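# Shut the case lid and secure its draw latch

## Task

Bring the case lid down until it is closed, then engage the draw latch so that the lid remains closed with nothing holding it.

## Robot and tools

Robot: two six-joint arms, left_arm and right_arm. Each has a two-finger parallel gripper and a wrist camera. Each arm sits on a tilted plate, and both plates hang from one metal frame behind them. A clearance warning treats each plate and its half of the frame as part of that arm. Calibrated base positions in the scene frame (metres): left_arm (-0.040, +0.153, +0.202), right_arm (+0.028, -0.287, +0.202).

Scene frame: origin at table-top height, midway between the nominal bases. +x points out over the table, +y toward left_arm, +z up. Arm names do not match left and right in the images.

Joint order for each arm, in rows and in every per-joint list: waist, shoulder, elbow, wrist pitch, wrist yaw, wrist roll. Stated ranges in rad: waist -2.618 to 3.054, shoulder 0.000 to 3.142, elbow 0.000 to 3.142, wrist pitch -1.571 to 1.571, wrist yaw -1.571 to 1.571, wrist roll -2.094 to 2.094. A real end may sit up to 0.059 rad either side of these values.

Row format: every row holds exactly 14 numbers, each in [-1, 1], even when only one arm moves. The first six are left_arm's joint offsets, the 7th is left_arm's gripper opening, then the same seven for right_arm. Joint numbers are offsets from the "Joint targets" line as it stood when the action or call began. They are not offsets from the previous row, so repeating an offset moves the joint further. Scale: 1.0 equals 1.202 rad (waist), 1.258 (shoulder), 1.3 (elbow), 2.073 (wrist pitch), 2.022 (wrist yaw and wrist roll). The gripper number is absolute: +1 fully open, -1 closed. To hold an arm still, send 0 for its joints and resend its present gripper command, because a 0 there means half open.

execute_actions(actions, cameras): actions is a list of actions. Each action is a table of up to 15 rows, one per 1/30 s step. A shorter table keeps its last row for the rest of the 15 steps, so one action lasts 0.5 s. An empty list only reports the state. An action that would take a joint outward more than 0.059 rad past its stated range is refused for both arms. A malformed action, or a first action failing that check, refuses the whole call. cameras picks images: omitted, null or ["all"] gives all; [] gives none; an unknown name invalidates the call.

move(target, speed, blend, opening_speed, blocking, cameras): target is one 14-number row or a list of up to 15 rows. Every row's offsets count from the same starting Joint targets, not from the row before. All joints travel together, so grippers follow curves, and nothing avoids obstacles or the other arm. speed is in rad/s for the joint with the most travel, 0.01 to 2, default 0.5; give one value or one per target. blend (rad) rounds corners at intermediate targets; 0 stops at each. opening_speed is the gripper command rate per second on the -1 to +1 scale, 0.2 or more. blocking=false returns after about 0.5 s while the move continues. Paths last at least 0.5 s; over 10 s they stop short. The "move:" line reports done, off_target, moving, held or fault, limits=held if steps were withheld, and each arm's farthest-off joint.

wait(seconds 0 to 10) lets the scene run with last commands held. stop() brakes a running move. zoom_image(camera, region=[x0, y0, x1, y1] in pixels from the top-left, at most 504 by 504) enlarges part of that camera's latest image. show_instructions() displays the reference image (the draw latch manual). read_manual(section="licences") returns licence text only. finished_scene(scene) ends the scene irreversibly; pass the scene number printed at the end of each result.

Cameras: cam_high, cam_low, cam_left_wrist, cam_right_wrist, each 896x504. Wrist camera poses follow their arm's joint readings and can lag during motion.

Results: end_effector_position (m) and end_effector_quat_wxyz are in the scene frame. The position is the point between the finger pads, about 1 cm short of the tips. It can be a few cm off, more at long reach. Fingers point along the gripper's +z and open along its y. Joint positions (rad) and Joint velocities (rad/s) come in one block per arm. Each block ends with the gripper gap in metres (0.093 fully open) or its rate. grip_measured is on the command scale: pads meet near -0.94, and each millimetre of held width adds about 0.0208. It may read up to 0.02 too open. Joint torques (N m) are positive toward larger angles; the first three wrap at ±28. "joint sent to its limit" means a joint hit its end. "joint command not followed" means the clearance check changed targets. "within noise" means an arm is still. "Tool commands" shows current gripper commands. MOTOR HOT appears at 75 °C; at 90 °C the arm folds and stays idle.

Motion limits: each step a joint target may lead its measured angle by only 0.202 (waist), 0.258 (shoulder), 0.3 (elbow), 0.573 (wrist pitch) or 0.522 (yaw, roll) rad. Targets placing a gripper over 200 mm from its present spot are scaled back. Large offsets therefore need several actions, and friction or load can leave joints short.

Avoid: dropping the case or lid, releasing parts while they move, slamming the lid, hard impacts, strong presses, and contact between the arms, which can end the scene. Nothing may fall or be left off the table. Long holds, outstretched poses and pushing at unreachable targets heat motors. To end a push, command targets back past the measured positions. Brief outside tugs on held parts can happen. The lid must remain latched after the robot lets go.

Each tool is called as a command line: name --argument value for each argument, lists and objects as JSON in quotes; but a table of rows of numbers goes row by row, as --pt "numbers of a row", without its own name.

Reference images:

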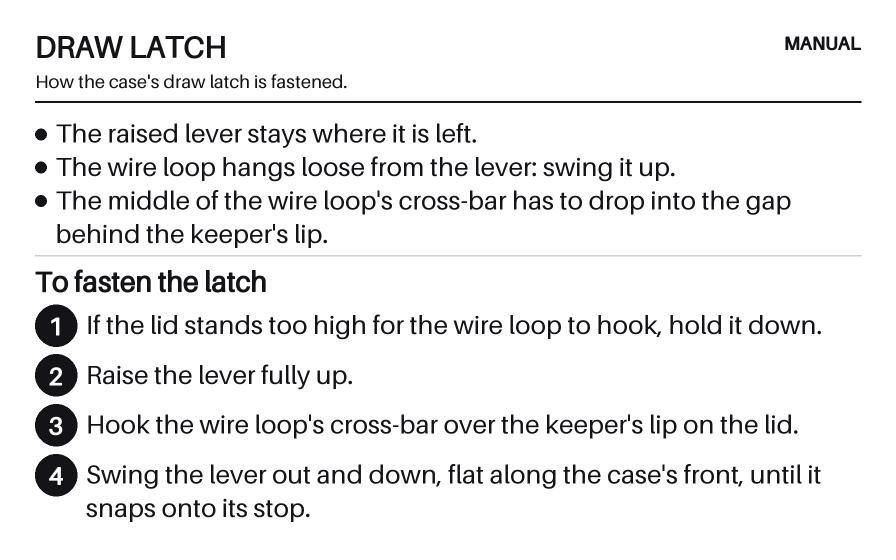

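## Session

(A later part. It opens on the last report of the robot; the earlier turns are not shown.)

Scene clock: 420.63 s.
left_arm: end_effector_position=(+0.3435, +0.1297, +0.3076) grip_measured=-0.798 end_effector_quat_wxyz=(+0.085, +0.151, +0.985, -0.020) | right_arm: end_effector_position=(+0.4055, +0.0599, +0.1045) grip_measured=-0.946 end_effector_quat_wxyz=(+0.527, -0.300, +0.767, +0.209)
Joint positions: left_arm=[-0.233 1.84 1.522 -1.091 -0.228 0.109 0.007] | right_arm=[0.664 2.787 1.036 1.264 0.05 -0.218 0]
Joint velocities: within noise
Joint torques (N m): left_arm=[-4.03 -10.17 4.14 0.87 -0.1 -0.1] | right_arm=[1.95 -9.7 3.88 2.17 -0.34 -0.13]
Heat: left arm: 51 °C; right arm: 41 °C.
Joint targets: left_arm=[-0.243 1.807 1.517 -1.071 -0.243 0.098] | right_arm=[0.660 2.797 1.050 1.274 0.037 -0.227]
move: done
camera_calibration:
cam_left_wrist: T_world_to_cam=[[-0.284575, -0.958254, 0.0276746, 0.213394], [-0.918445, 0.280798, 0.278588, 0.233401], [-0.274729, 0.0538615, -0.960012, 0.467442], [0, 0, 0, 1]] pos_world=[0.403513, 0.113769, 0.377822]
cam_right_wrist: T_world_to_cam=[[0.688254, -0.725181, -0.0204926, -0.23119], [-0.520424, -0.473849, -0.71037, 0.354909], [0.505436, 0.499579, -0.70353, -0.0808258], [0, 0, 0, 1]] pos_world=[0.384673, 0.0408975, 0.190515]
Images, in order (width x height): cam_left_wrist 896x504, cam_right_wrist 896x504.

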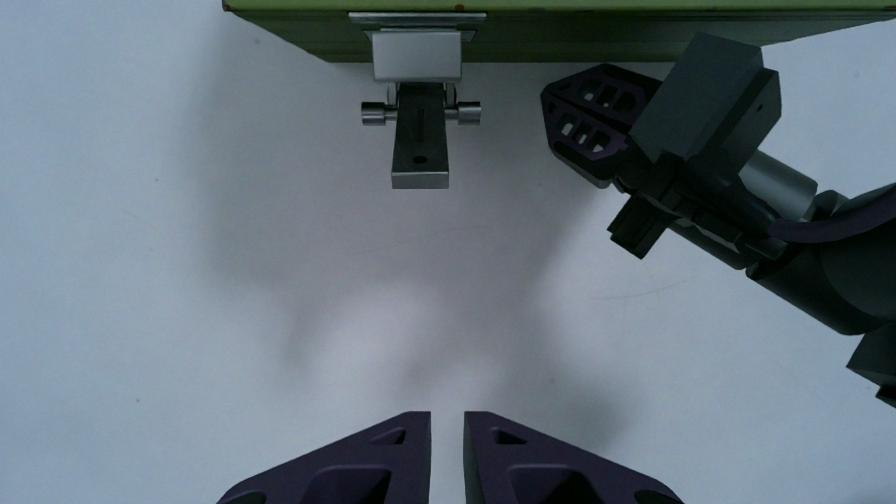

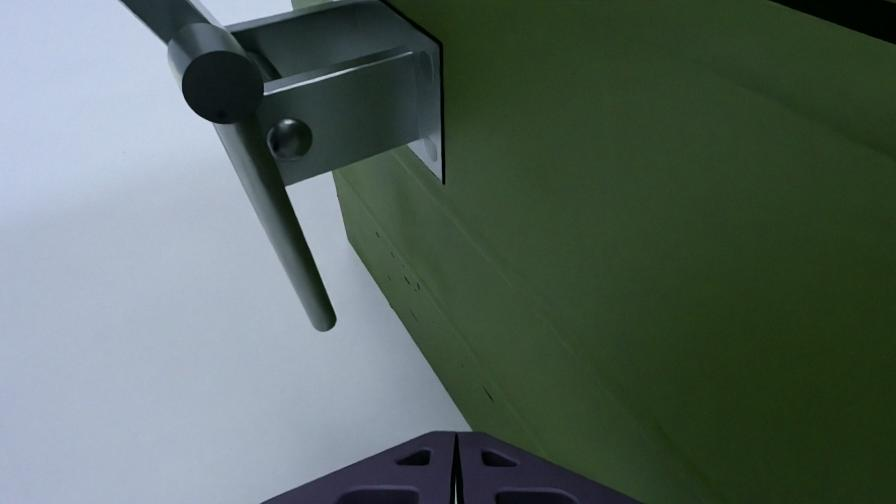

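move --pt "0 0 0 0 0 0 -0.95 0.0869 -0.1863 -0.1838 0 0.0458 0.0235 -0.95" --pt "0 0 0 0 0 0 -0.95 0.0333 -0.713 -0.1154 -0.5181 -0.0183 0.2606 -0.95" --pt "0.1641 -0.1035 -0.7508 0.7264 0.1292 0.1268 -0.95 -0.0908 -0.3133 0.4742 -0.8064 -0.1225 0.5494 -0.95" --blend '[0.03,0.1,0]' --speed 0.7

Scene clock: 573.87 s.
left_arm: end_effector_position=(+0.3432, +0.1308, +0.1956) grip_measured=-0.947 end_effector_quat_wxyz=(+0.389, +0.134, +0.909, -0.063) | right_arm: end_effector_position=(+0.4509, +0.0445, +0.2171) grip_measured=-0.946 end_effector_quat_wxyz=(+0.055, +0.130, +0.932, +0.333)
Joint positions: left_arm=[-0.056 1.713 0.544 0.407 0.001 0.343 0] | right_arm=[0.559 2.388 1.64 -0.383 -0.198 0.874 0]
Joint velocities: within noise
Joint torques (N m): left_arm=[-1.17 -8.61 3.17 1.82 0.45 0.14] | right_arm=[2.13 -10.67 8.38 1.16 -0.44 0.09]
Heat: left arm: 55 °C; right arm: 41 °C.
Joint targets: left_arm=[-0.046 1.677 0.541 0.435 0.018 0.354] | right_arm=[0.551 2.403 1.666 -0.397 -0.210 0.883]
move: off_target (left_arm); blend cut to 0 rad at target 1; left_arm: the shoulder is farthest, 0.036 rad from its target
camera_calibration:
cam_left_wrist: T_world_to_cam=[[-0.287626, -0.95724, 0.0310189, 0.217722], [-0.901468, 0.259646, -0.346322, 0.383232], [0.32346, -0.127574, -0.937603, 0.17384], [0, 0, 0, 1]] pos_world=[0.351864, 0.131085, 0.288962]
cam_right_wrist: T_world_to_cam=[[-0.212192, -0.731616, -0.647853, 0.27121], [-0.954444, 0.0128363, 0.298115, 0.406372], [-0.209789, 0.681597, -0.70101, 0.29696], [0, 0, 0, 1]] pos_world=[0.507707, -0.00920208, 0.26273]

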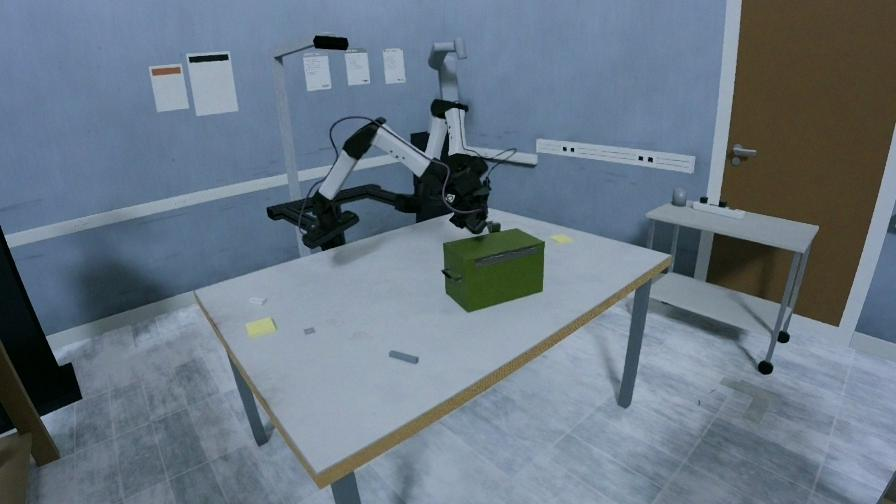

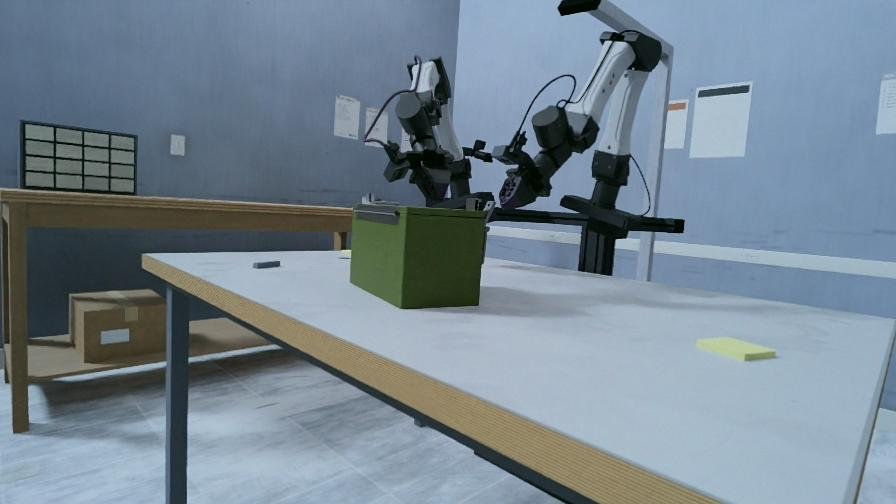

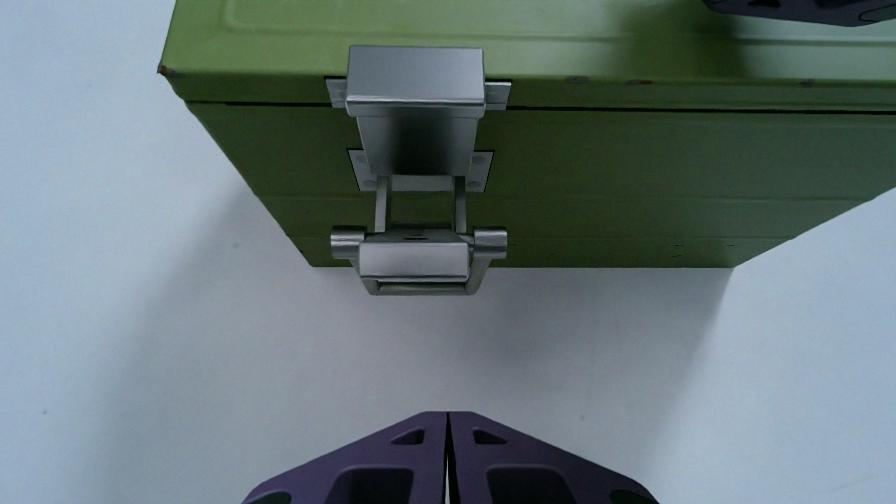

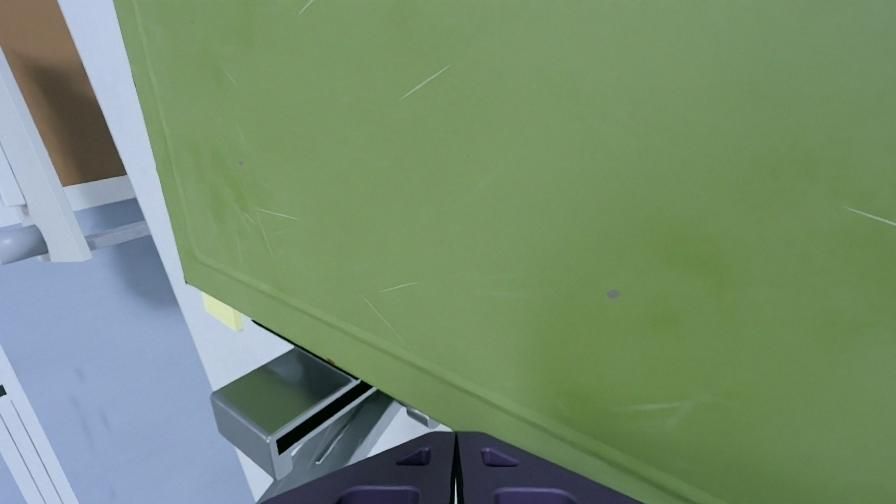

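zoom_image --camera "cam_left_wrist" --region '[300, 20, 540, 310]'

zoom_image --camera "cam_right_wrist" --region '[180, 300, 480, 504]'

Scaled by 1.738 from the camera's 896x504 image, which has a finer 1280x720 frame.

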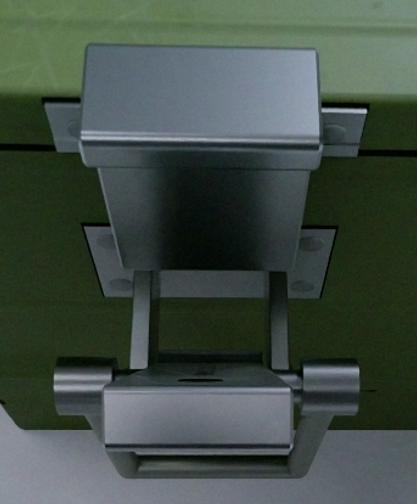

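Scaled by 1.680 from the camera's 896x504 image, which has a finer 1280x720 frame.

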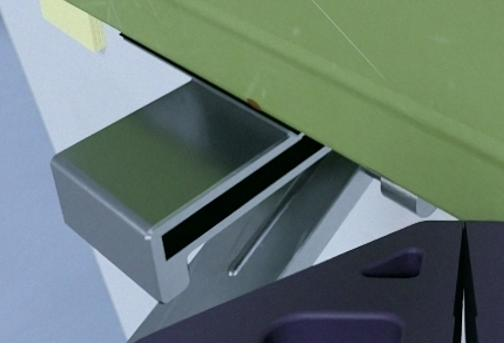

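move --target '[-0.0291,0.1014,0.1282,-0.0188,-0.0132,0,-0.95,0,0,0,0,0,0,-0.95]' --speed 0.2 --cameras '["cam_left_wrist","cam_right_wrist"]'

zoom_image --camera "cam_right_wrist" --region '[180, 300, 480, 504]'

Scene clock: 591.97 s.
left_arm: end_effector_position=(+0.3854, +0.1280, +0.2128) grip_measured=-0.947 end_effector_quat_wxyz=(+0.418, +0.133, +0.897, -0.060) | right_arm: end_effector_position=(+0.4508, +0.0446, +0.2172) grip_measured=-0.946 end_effector_quat_wxyz=(+0.055, +0.130, +0.932, +0.333)
Joint positions: left_arm=[-0.067 1.786 0.683 0.403 0.001 0.343 0] | right_arm=[0.559 2.388 1.64 -0.384 -0.199 0.874 0]
Joint velocities: within noise
Joint torques (N m): left_arm=[-3.99 -4.57 5.76 1.56 0.14 0.14] | right_arm=[2.03 -10.48 8.2 1.18 -0.47 0.06]
Heat: left arm: 50 °C; right arm: 41 °C.
Joint targets: left_arm=[-0.081 1.805 0.708 0.396 -0.008 0.354] | right_arm=[0.551 2.403 1.666 -0.397 -0.211 0.883]
move: done
camera_calibration:
cam_left_wrist: T_world_to_cam=[[-0.285057, -0.958357, 0.0171647, 0.228797], [-0.879393, 0.254362, -0.402452, 0.432026], [0.381327, -0.129816, -0.91528, 0.149163], [0, 0, 0, 1]] pos_world=[0.388261, 0.128742, 0.306468]
cam_right_wrist: T_world_to_cam=[[-0.212605, -0.731361, -0.648005, 0.271497], [-0.954197, 0.0125343, 0.298917, 0.405972], [-0.210494, 0.681875, -0.700527, 0.297163], [0, 0, 0, 1]] pos_world=[0.50765, -0.00915477, 0.26275]
Images, in order (width x height): cam_left_wrist 896x504, cam_right_wrist 896x504.

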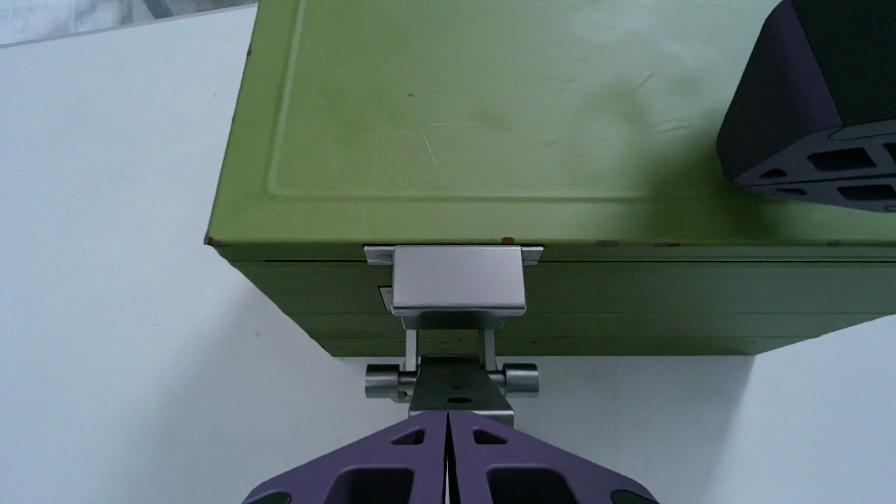

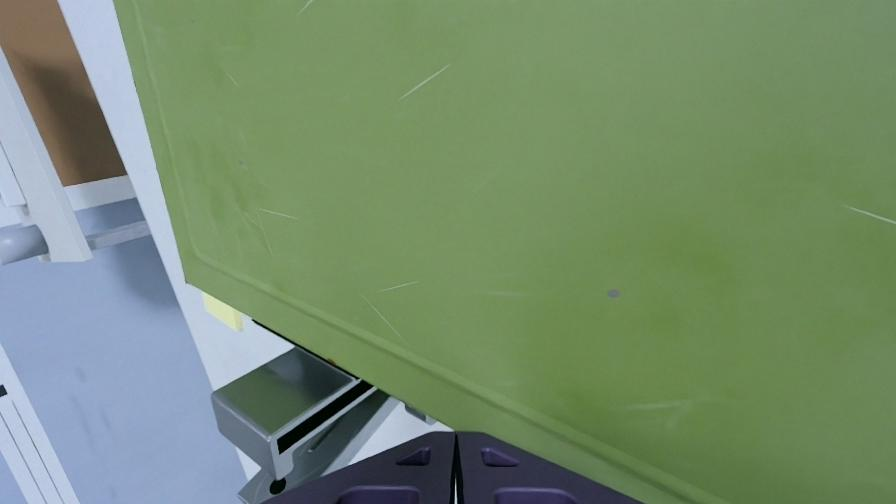

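Scaled by 1.680 from the camera's 896x504 image, which has a finer 1280x720 frame.

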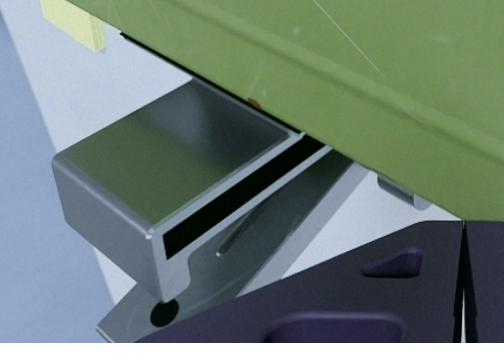

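move --target '[-0.0049,0.0169,0.0214,-0.0031,-0.0022,0,-0.95,0,0,0,0,0,0,-0.95]' --speed 0.1 --cameras '["cam_left_wrist","cam_right_wrist"]'

zoom_image --camera "cam_right_wrist" --region '[180, 300, 480, 504]'

Scene clock: 598.80 s.
left_arm: end_effector_position=(+0.3938, +0.1256, +0.2155) grip_measured=-0.947 end_effector_quat_wxyz=(+0.423, +0.134, +0.894, -0.060) | right_arm: end_effector_position=(+0.4508, +0.0446, +0.2172) grip_measured=-0.946 end_effector_quat_wxyz=(+0.055, +0.130, +0.932, +0.333)
Joint positions: left_arm=[-0.073 1.806 0.712 0.403 0.001 0.343 0] | right_arm=[0.559 2.388 1.64 -0.384 -0.199 0.875 0]
Joint velocities: within noise
Joint torques (N m): left_arm=[-4.03 -4.62 5.7 1.52 0.09 0.14] | right_arm=[2.19 -10.55 8.34 1.21 -0.4 0.04]
Heat: left arm: 48 °C; right arm: 41 °C.
Joint targets: left_arm=[-0.087 1.826 0.736 0.390 -0.013 0.354] | right_arm=[0.551 2.403 1.666 -0.397 -0.211 0.883]
move: done
camera_calibration:
cam_left_wrist: T_world_to_cam=[[-0.288126, -0.957477, 0.0148849, 0.230427], [-0.874137, 0.256638, -0.412337, 0.44092], [0.390983, -0.131816, -0.91091, 0.143629], [0, 0, 0, 1]] pos_world=[0.395661, 0.126405, 0.30921]
cam_right_wrist: T_world_to_cam=[[-0.21297, -0.731252, -0.648008, 0.271657], [-0.954124, 0.0127936, 0.299139, 0.40588], [-0.210456, 0.681988, -0.700429, 0.29712], [0, 0, 0, 1]] pos_world=[0.507645, -0.00917478, 0.262733]
Images, in order (width x height): cam_left_wrist 896x504, cam_right_wrist 896x504.

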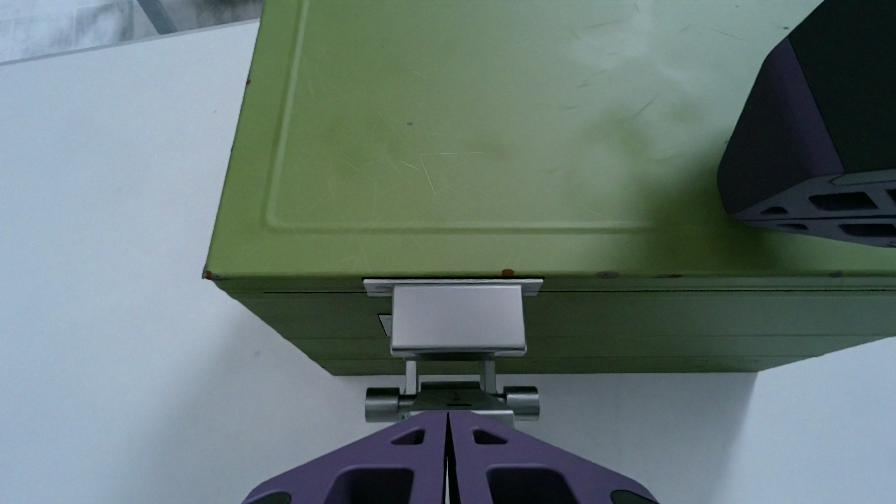

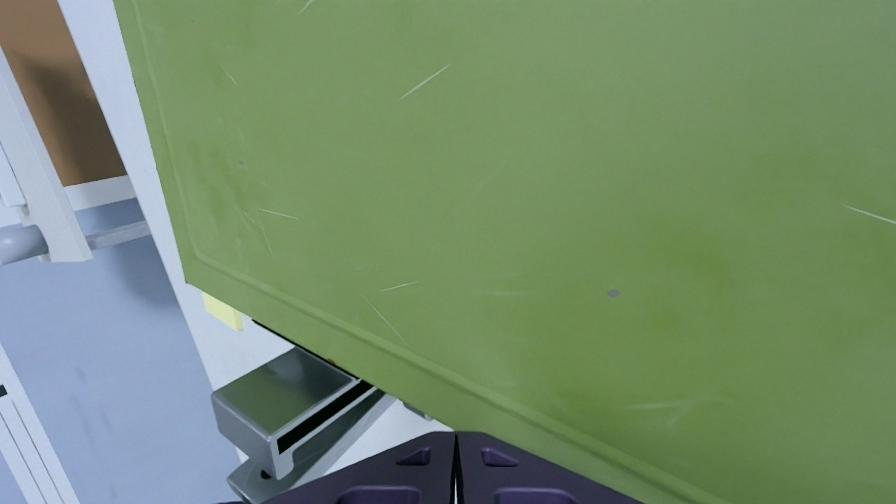

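Scaled by 1.680 from the camera's 896x504 image, which has a finer 1280x720 frame.

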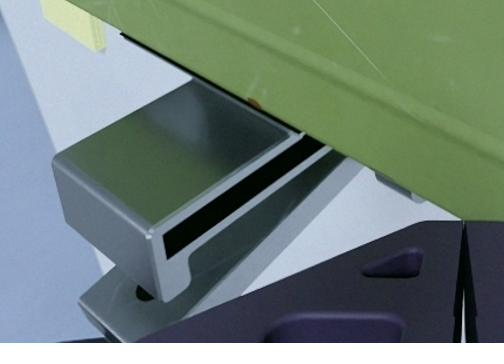

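move --target '[-0.0045,0.0157,0.0195,-0.0028,-0.0020,0,-0.95,0,0,0,0,0,0,-0.95]' --speed 0.1 --cameras '["cam_left_wrist","cam_right_wrist"]'

zoom_image --camera "cam_right_wrist" --region '[180, 300, 480, 504]'

Scene clock: 604.03 s.
left_arm: end_effector_position=(+0.4009, +0.1232, +0.2168) grip_measured=-0.947 end_effector_quat_wxyz=(+0.426, +0.136, +0.893, -0.060) | right_arm: end_effector_position=(+0.4508, +0.0446, +0.2172) grip_measured=-0.946 end_effector_quat_wxyz=(+0.055, +0.130, +0.932, +0.333)
Joint positions: left_arm=[-0.078 1.826 0.739 0.402 -0.001 0.343 0] | right_arm=[0.559 2.388 1.64 -0.384 -0.199 0.875 0]
Joint velocities: within noise
Joint torques (N m): left_arm=[-4.1 -4.82 5.63 1.46 0.07 0.13] | right_arm=[2.17 -10.48 8.42 1.16 -0.42 0.08]
Heat: left arm: 47 °C; right arm: 41 °C.
Joint targets: left_arm=[-0.092 1.846 0.761 0.384 -0.017 0.354] | right_arm=[0.551 2.403 1.666 -0.397 -0.211 0.883]
move: done
camera_calibration:
cam_left_wrist: T_world_to_cam=[[-0.290433, -0.956819, 0.0120643, 0.231621], [-0.870635, 0.259, -0.418226, 0.44786], [0.397042, -0.131971, -0.908263, 0.138713], [0, 0, 0, 1]] pos_world=[0.402119, 0.12393, 0.310501]
cam_right_wrist: T_world_to_cam=[[-0.21297, -0.731252, -0.648008, 0.271657], [-0.954124, 0.0127936, 0.299139, 0.40588], [-0.210456, 0.681988, -0.700429, 0.29712], [0, 0, 0, 1]] pos_world=[0.507645, -0.00917478, 0.262733]
Images, in order (width x height): cam_left_wrist 896x504, cam_right_wrist 896x504.

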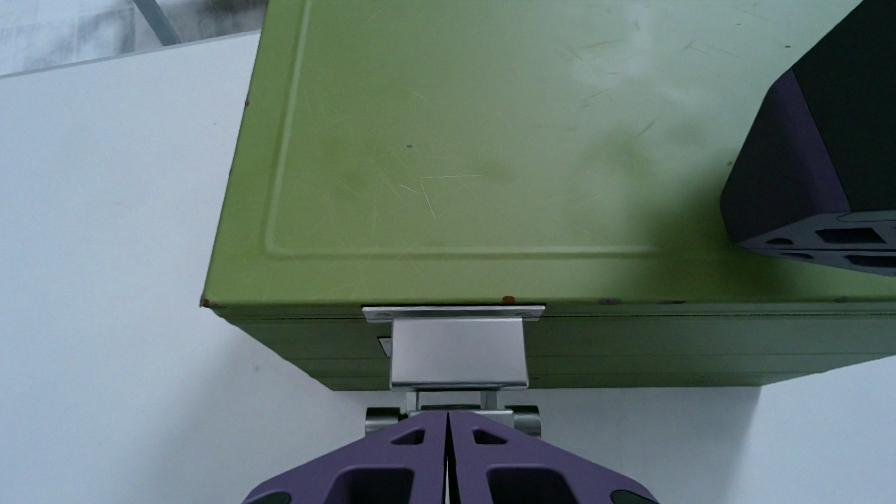

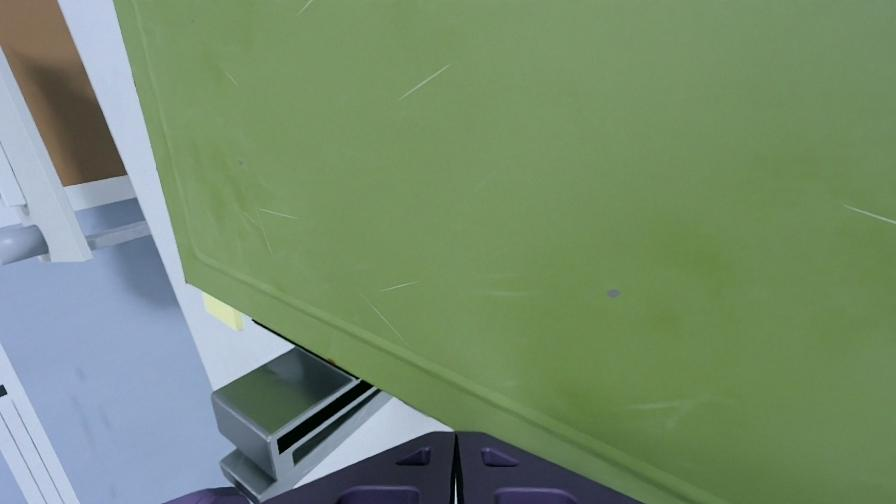

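Scaled by 1.680 from the camera's 896x504 image, which has a finer 1280x720 frame.

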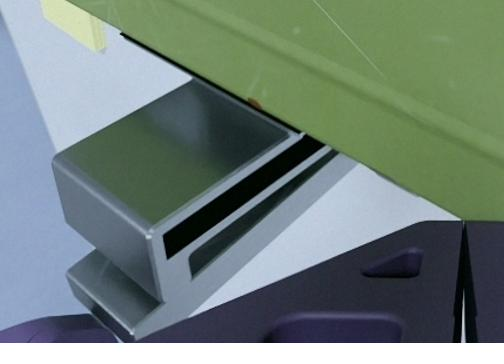

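move --pt "0.0383 -0.1343 -0.1692 0.0246 0.0173 0 -0.95 0 0 0 0 0 0 -0.95" --pt "-0.1256 -0.031 0.5815 -0.7019 -0.1118 -0.1266 -0.95 0 0 0 0 0 0 -0.95" --speed 0.7 --blend '[0.05,0]' --cameras '["cam_left_wrist","cam_right_wrist"]'

zoom_image --camera "cam_left_wrist" --region '[320, 0, 540, 220]'

Scene clock: 616.37 s.
left_arm: end_effector_position=(+0.3423, +0.1331, +0.3159) grip_measured=-0.947 end_effector_quat_wxyz=(+0.106, +0.144, +0.984, -0.022) | right_arm: end_effector_position=(+0.4508, +0.0446, +0.2172) grip_measured=-0.946 end_effector_quat_wxyz=(+0.055, +0.130, +0.932, +0.333)
Joint positions: left_arm=[-0.23 1.791 1.489 -1.062 -0.227 0.11 0] | right_arm=[0.559 2.388 1.64 -0.384 -0.199 0.875 0]
Joint velocities: within noise
Joint torques (N m): left_arm=[-4.19 -5.53 6.94 0.67 -0.11 -0.11] | right_arm=[2.13 -10.55 8.58 1.14 -0.38 0.02]
Heat: left arm: 45 °C; right arm: 41 °C.
Joint targets: left_arm=[-0.243 1.807 1.517 -1.072 -0.243 0.098] | right_arm=[0.551 2.403 1.666 -0.397 -0.211 0.883]
move: done
camera_calibration:
cam_left_wrist: T_world_to_cam=[[-0.273606, -0.961474, 0.0266163, 0.213105], [-0.932551, 0.271949, 0.237472, 0.248058], [-0.235561, 0.0401527, -0.97103, 0.466824], [0, 0, 0, 1]] pos_world=[0.399599, 0.118692, 0.388721]
cam_right_wrist: T_world_to_cam=[[-0.21297, -0.731252, -0.648008, 0.271657], [-0.954124, 0.0127936, 0.299139, 0.40588], [-0.210456, 0.681988, -0.700429, 0.29712], [0, 0, 0, 1]] pos_world=[0.507645, -0.00917478, 0.262733]
Images, in order (width x height): cam_left_wrist 896x504, cam_right_wrist 896x504.

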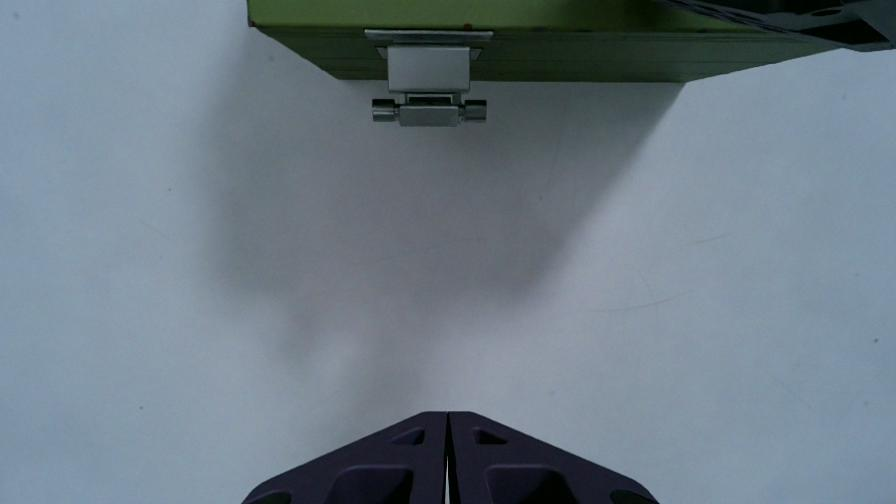

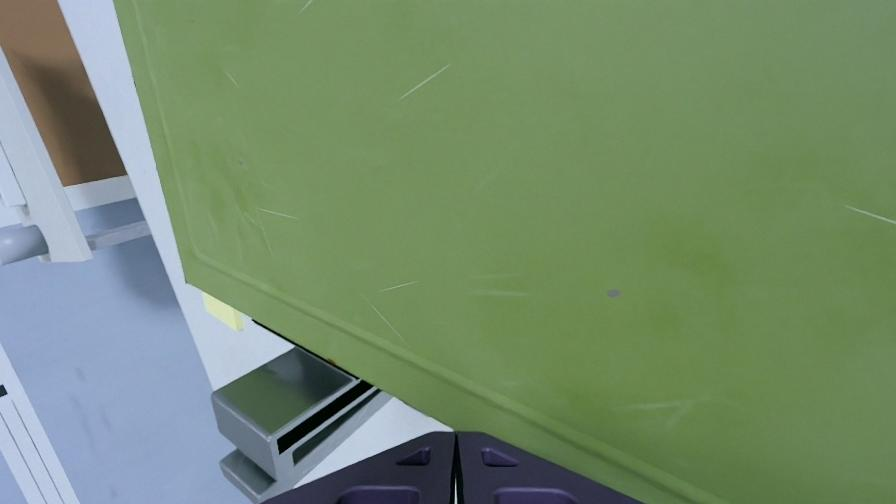

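Scaled by 2.291 from the camera's 896x504 image, which has a finer 1280x720 frame.

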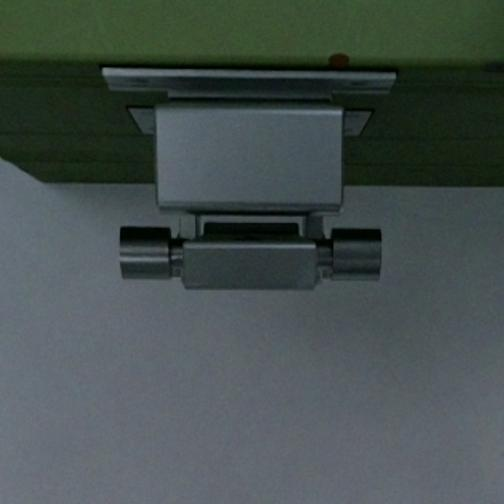

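move --pt "0.2022 -0.1645 -0.7438 0.7583 0.1202 0.1296 -0.95 -0.075 0 0 0 0 0 -0.95" --pt "0.2188 0.0739 -0.8208 0.9513 0.1696 0.1345 -0.95 -0.075 0 0 0 0 0 -0.95" --speed 0.8 --blend '[0.05,0]' --cameras '["cam_left_wrist","cam_right_wrist"]'

Scene clock: 739.20 s.
left_arm: end_effector_position=(+0.3580, +0.1399, +0.1855) grip_measured=-0.947 end_effector_quat_wxyz=(+0.477, +0.112, +0.869, -0.061) | right_arm: end_effector_position=(+0.4780, +0.0070, +0.2060) grip_measured=-0.946 end_effector_quat_wxyz=(+0.059, +0.174, +0.927, +0.327)
Joint positions: left_arm=[0.009 1.891 0.451 0.871 0.082 0.359 0] | right_arm=[0.469 2.388 1.64 -0.384 -0.199 0.875 0]
Joint velocities: within noise
Joint torques (N m): left_arm=[-1.24 -4.98 2.24 2.02 0.47 0.14] | right_arm=[2.18 -10.65 8.29 1.11 -0.4 0]
Heat: left arm: 39 °C; right arm: 43 °C.
Joint targets: left_arm=[0.020 1.900 0.450 0.901 0.100 0.370] | right_arm=[0.461 2.403 1.666 -0.397 -0.210 0.883]
move: done
camera_calibration:
cam_left_wrist: T_world_to_cam=[[-0.252996, -0.967248, 0.0205836, 0.221921], [-0.829129, 0.205808, -0.519796, 0.404529], [0.498535, -0.148573, -0.854043, 0.0854611], [0, 0, 0, 1]] pos_world=[0.348946, 0.144095, 0.278692]
cam_right_wrist: T_world_to_cam=[[-0.289597, -0.712466, -0.63916, 0.277402], [-0.942507, 0.0959117, 0.320128, 0.425216], [-0.166777, 0.695121, -0.69928, 0.299449], [0, 0, 0, 1]] pos_world=[0.531045, -0.0512965, 0.25058]
Images, in order (width x height): cam_left_wrist 896x504, cam_right_wrist 896x504.

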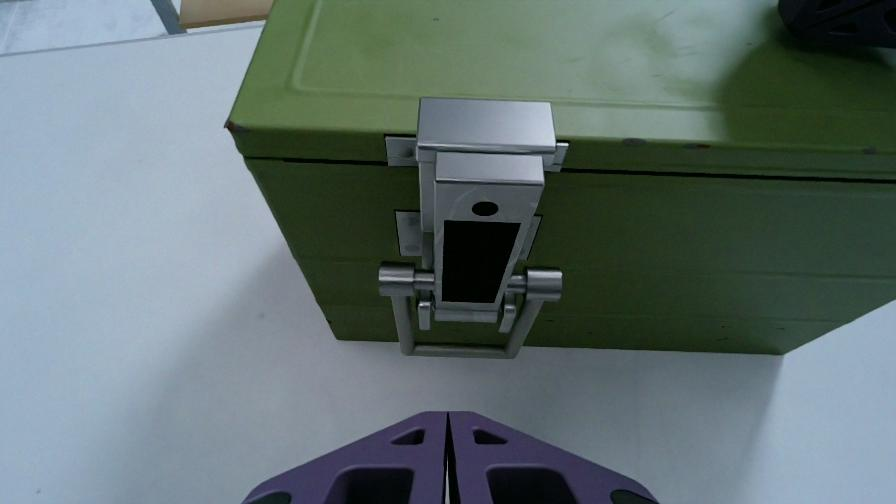

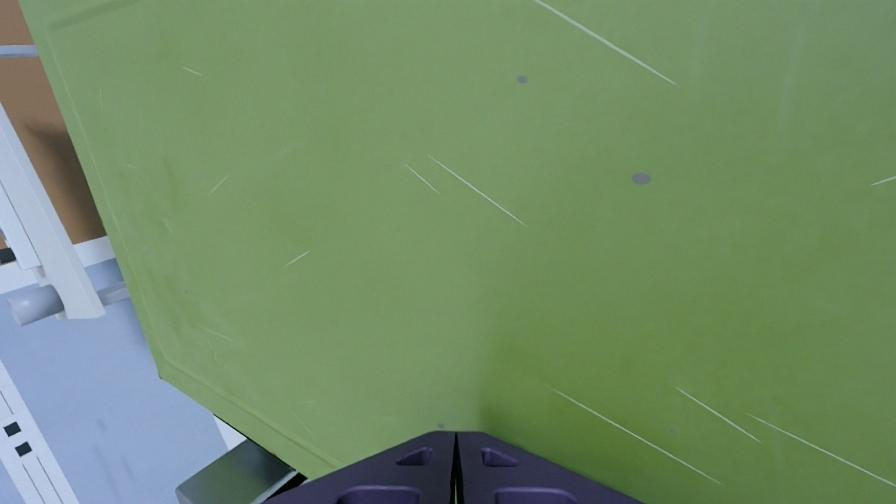

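move --target '[0.0272,0.277,0.0475,0.1413,0.0311,0.0025,0.35,0,0,0,0,0,0,-0.95]' --speed 0.4 --cameras '["cam_left_wrist","cam_right_wrist"]'

Scene clock: 752.80 s.
left_arm: end_effector_position=(+0.3607, +0.1274, +0.1263) grip_measured=+0.348 end_effector_quat_wxyz=(+0.478, +0.114, +0.867, -0.080) | right_arm: end_effector_position=(+0.4780, +0.0070, +0.2060) grip_measured=-0.946 end_effector_quat_wxyz=(+0.059, +0.174, +0.927, +0.327)
Joint positions: left_arm=[0.042 2.238 0.498 1.164 0.145 0.364 0.062] | right_arm=[0.469 2.388 1.64 -0.384 -0.199 0.875 0]
Joint velocities: within noise
Joint torques (N m): left_arm=[-1.62 -5.67 2 2 0.51 0.14] | right_arm=[2.21 -10.73 8.25 1.15 -0.44 0.05]
Heat: left arm: 39 °C; right arm: 43 °C.
Joint targets: left_arm=[0.052 2.248 0.512 1.193 0.163 0.375] | right_arm=[0.461 2.403 1.666 -0.397 -0.210 0.883]
move: done
camera_calibration:
cam_left_wrist: T_world_to_cam=[[-0.274229, -0.960342, 0.050406, 0.214749], [-0.824326, 0.207748, -0.526619, 0.377443], [0.495263, -0.185965, -0.848606, 0.0369333], [0, 0, 0, 1]] pos_world=[0.351734, 0.134688, 0.219286]
cam_right_wrist: T_world_to_cam=[[-0.289597, -0.712466, -0.63916, 0.277402], [-0.942507, 0.0959117, 0.320128, 0.425216], [-0.166777, 0.695121, -0.69928, 0.299449], [0, 0, 0, 1]] pos_world=[0.531045, -0.0512965, 0.25058]
Images, in order (width x height): cam_left_wrist 896x504, cam_right_wrist 896x504.

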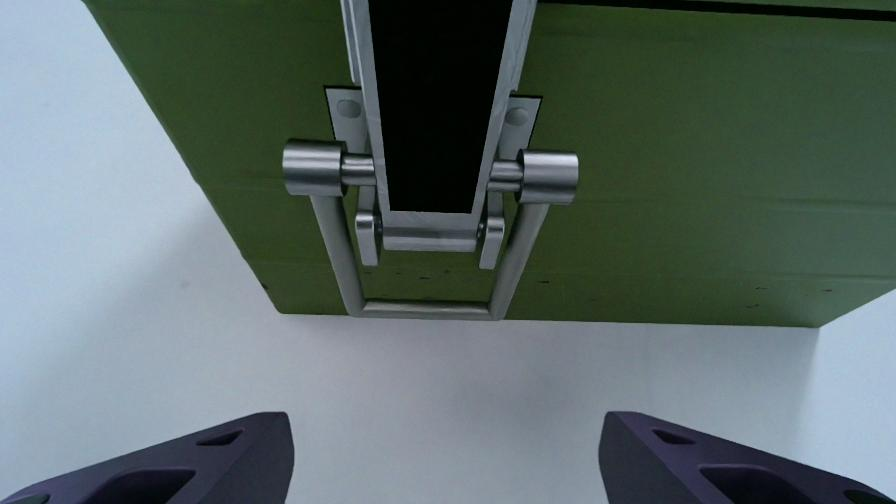

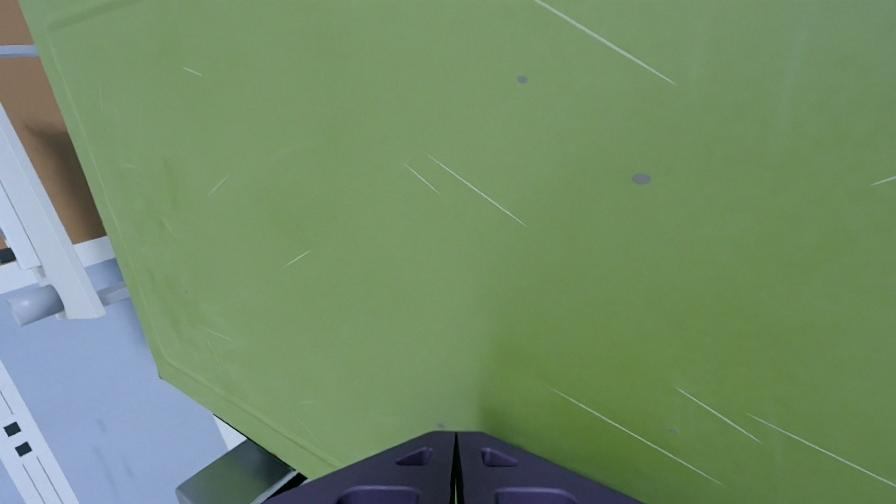

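move --target '[-0.0234,0.1288,0.1705,-0.0273,-0.0119,0.0035,0.35,0,0,0,0,0,0,-0.95]' --speed 0.3 --cameras '["cam_left_wrist"]'

Scene clock: 768.87 s.
left_arm: end_effector_position=(+0.4132, +0.1243, +0.1105) grip_measured=+0.348 end_effector_quat_wxyz=(+0.502, +0.116, +0.854, -0.071) | right_arm: end_effector_position=(+0.4780, +0.0070, +0.2060) grip_measured=-0.946 end_effector_quat_wxyz=(+0.059, +0.174, +0.927, +0.327)
Joint positions: left_arm=[0.039 2.389 0.716 1.153 0.146 0.372 0.062] | right_arm=[0.469 2.388 1.64 -0.384 -0.199 0.875 0]
Joint velocities: within noise
Joint torques (N m): left_arm=[-4.59 -5.94 2.65 1.6 0.21 0.14] | right_arm=[2.1 -10.65 8.17 1.15 -0.39 0.02]
Heat: left arm: 40 °C; right arm: 43 °C.
Joint targets: left_arm=[0.024 2.410 0.733 1.137 0.139 0.382] | right_arm=[0.461 2.403 1.666 -0.397 -0.210 0.883]
move: done
camera_calibration:
cam_left_wrist: T_world_to_cam=[[-0.270059, -0.962471, 0.0267943, 0.228173], [-0.794589, 0.207064, -0.570748, 0.405642], [0.54378, -0.175426, -0.820688, -0.0274502], [0, 0, 0, 1]] pos_world=[0.398866, 0.1308, 0.202877]
Images, in order (width x height): cam_left_wrist 896x504.

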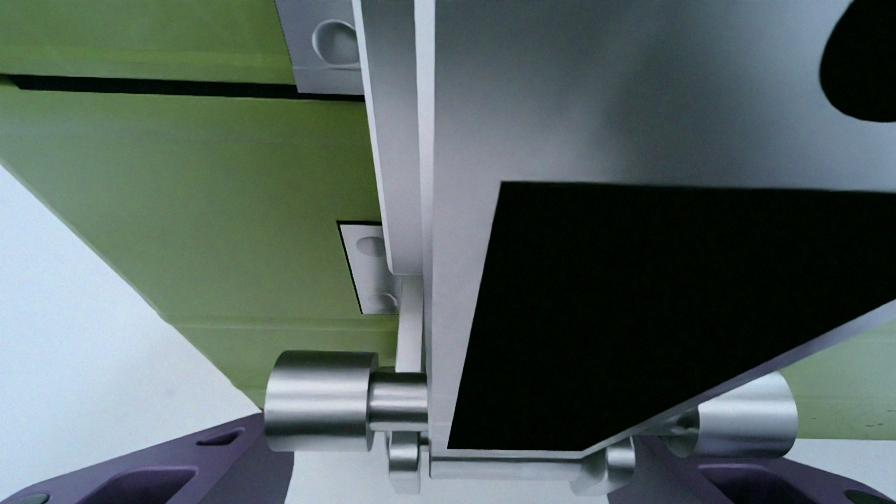

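move --target '[0.0234,-0.1288,-0.1705,0.0273,0.0119,-0.0035,0.35,0,0,0,0,0,0,-0.95]' --speed 0.3 --cameras '["cam_left_wrist","cam_right_wrist"]'

Scene clock: 790.10 s.
left_arm: end_effector_position=(+0.3576, +0.1223, +0.1119) grip_measured=+0.348 end_effector_quat_wxyz=(+0.465, +0.121, +0.873, -0.083) | right_arm: end_effector_position=(+0.4780, +0.0070, +0.2060) grip_measured=-0.946 end_effector_quat_wxyz=(+0.059, +0.174, +0.927, +0.327)
Joint positions: left_arm=[0.039 2.288 0.515 1.165 0.146 0.372 0.062] | right_arm=[0.469 2.388 1.64 -0.384 -0.199 0.875 0]
Joint velocities: within noise
Joint torques (N m): left_arm=[-1.35 -10.28 0.44 1.96 0.5 0.06] | right_arm=[2.09 -10.63 8.34 1.16 -0.41 0.02]
Heat: left arm: 41 °C; right arm: 44 °C.
Joint targets: left_arm=[0.052 2.248 0.512 1.194 0.163 0.375] | right_arm=[0.461 2.403 1.666 -0.397 -0.210 0.883]
move: off_target (left_arm); left_arm: the shoulder is farthest, 0.040 rad from its target
camera_calibration:
cam_left_wrist: T_world_to_cam=[[-0.287882, -0.956151, 0.0538463, 0.213706], [-0.835533, 0.223294, -0.502021, 0.367668], [0.467984, -0.189513, -0.863178, 0.0371548], [0, 0, 0, 1]] pos_world=[0.351333, 0.129279, 0.205141]
cam_right_wrist: T_world_to_cam=[[-0.289597, -0.712466, -0.63916, 0.277402], [-0.942507, 0.0959117, 0.320128, 0.425216], [-0.166777, 0.695121, -0.69928, 0.299449], [0, 0, 0, 1]] pos_world=[0.531045, -0.0512965, 0.25058]
Images, in order (width x height): cam_left_wrist 896x504, cam_right_wrist 896x504.

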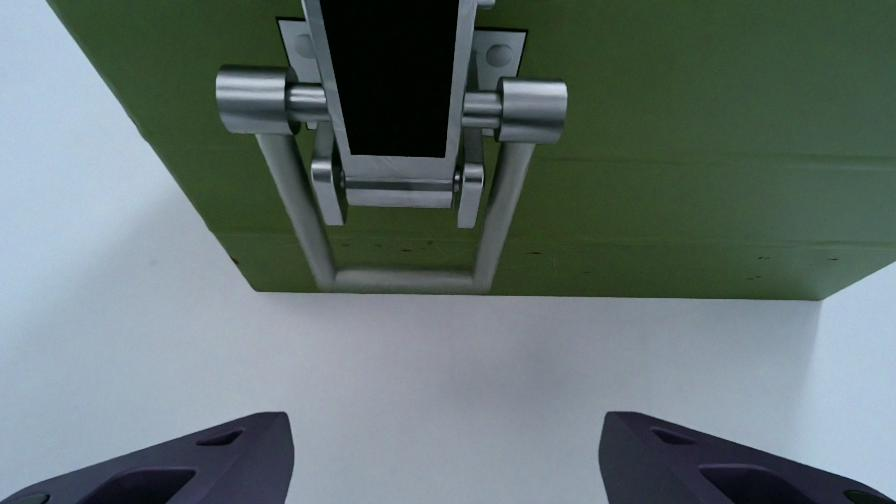

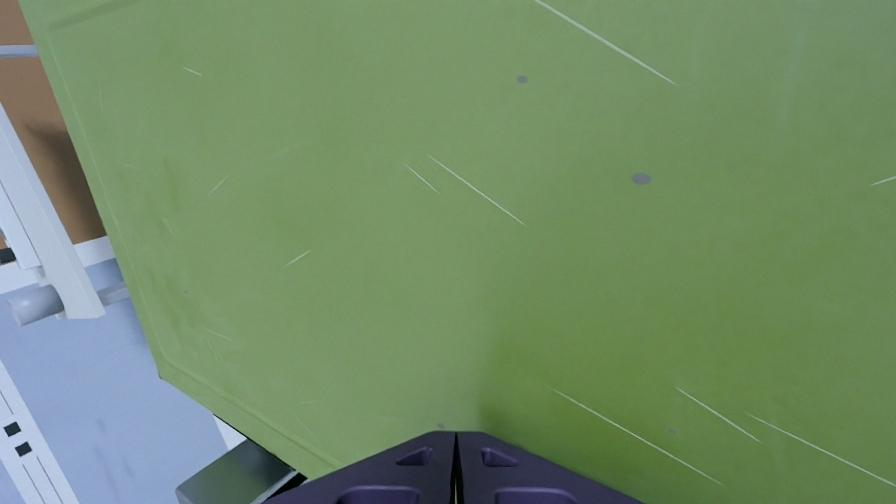

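move --pt "0.0498 0.2149 0.0023 0.1766 0.0593 -0.0025 0.35 0 0 0 0 0 0 -0.95" --pt "0.0205 0.2504 0.0903 0.155 0.0455 0 0.35 0 0 0 0 0 0 -0.95" --speed 0.3 --blend '[0.02,0]' --cameras '["cam_left_wrist"]'

Scene clock: 825.20 s.
left_arm: end_effector_position=(+0.3839, +0.1243, +0.0997) grip_measured=+0.348 end_effector_quat_wxyz=(+0.550, +0.116, +0.823, -0.089) | right_arm: end_effector_position=(+0.4780, +0.0070, +0.2060) grip_measured=-0.946 end_effector_quat_wxyz=(+0.059, +0.174, +0.927, +0.327)
Joint positions: left_arm=[0.091 2.55 0.623 1.504 0.256 0.372 0.062] | right_arm=[0.469 2.388 1.64 -0.384 -0.199 0.875 0]
Joint velocities: within noise
Joint torques (N m): left_arm=[-4.31 -6.16 0.51 1.9 0.31 0.07] | right_arm=[2.19 -10.55 8.23 1.11 -0.37 -0.01]
Heat: left arm: 47 °C; right arm: 44 °C.
Joint targets: left_arm=[0.077 2.563 0.629 1.515 0.255 0.375] | right_arm=[0.461 2.403 1.666 -0.397 -0.210 0.883]
move: done
camera_calibration:
cam_left_wrist: T_world_to_cam=[[-0.291088, -0.955879, 0.0395433, 0.226475], [-0.724304, 0.193187, -0.661863, 0.360055], [0.625021, -0.221301, -0.748581, -0.053046], [0, 0, 0, 1]] pos_world=[0.359868, 0.135185, 0.189642]
Images, in order (width x height): cam_left_wrist 896x504.

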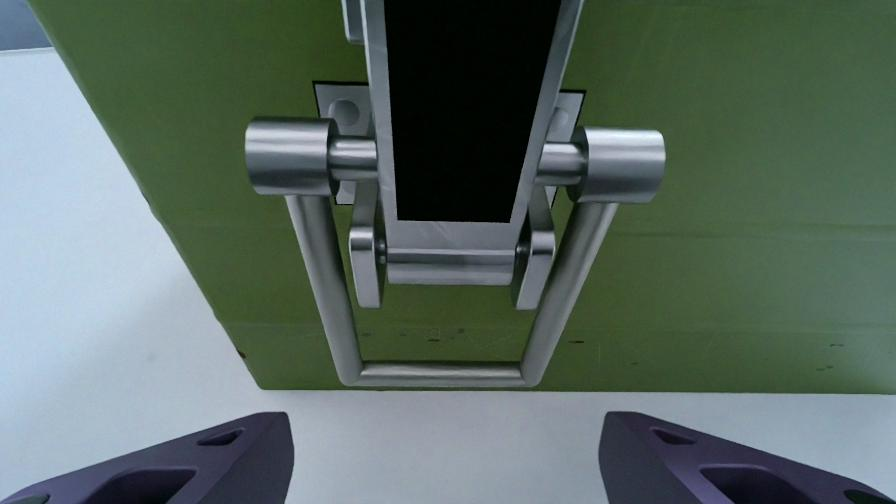

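move --target '[-0.0179,0.0294,0.0831,-0.0227,-0.0138,0,0.35,0,0,0,0,0,0,-0.95]' --speed 0.15 --cameras '["cam_left_wrist"]'

Scene clock: 837.93 s.
left_arm: end_effector_position=(+0.4097, +0.1190, +0.0978) grip_measured=+0.348 end_effector_quat_wxyz=(+0.563, +0.119, +0.813, -0.083) | right_arm: end_effector_position=(+0.4780, +0.0070, +0.2060) grip_measured=-0.946 end_effector_quat_wxyz=(+0.059, +0.174, +0.927, +0.327)
Joint positions: left_arm=[0.07 2.586 0.728 1.47 0.242 0.372 0.062] | right_arm=[0.469 2.388 1.64 -0.384 -0.199 0.875 0]
Joint velocities: within noise
Joint torques (N m): left_arm=[-4.57 -6.58 1.11 1.8 0.14 0.06] | right_arm=[2.21 -10.41 8.25 1.06 -0.41 0.06]
Heat: left arm: 45 °C; right arm: 44 °C.
Joint targets: left_arm=[0.055 2.600 0.737 1.468 0.227 0.375] | right_arm=[0.461 2.403 1.666 -0.397 -0.210 0.883]
move: done
camera_calibration:
cam_left_wrist: T_world_to_cam=[[-0.291363, -0.956369, 0.0215945, 0.230995], [-0.700862, 0.198049, -0.685251, 0.370632], [0.651076, -0.214792, -0.727986, -0.0852909], [0, 0, 0, 1]] pos_world=[0.382596, 0.129194, 0.186897]
Images, in order (width x height): cam_left_wrist 896x504.

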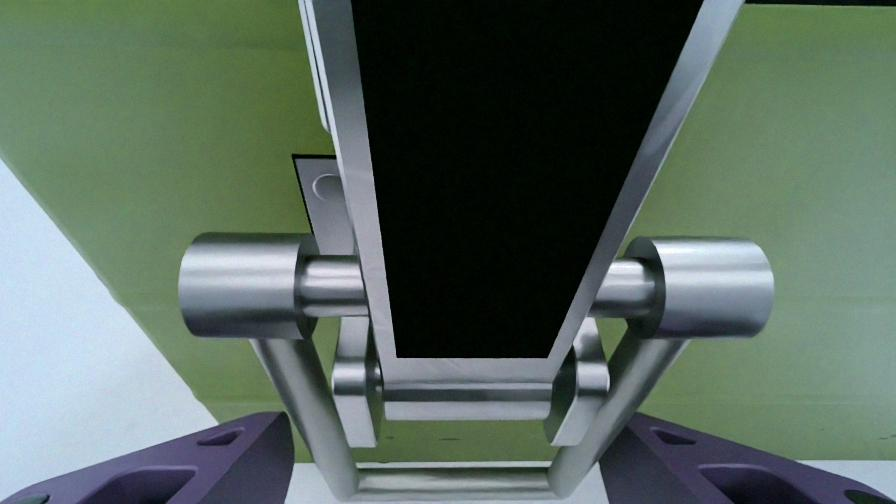

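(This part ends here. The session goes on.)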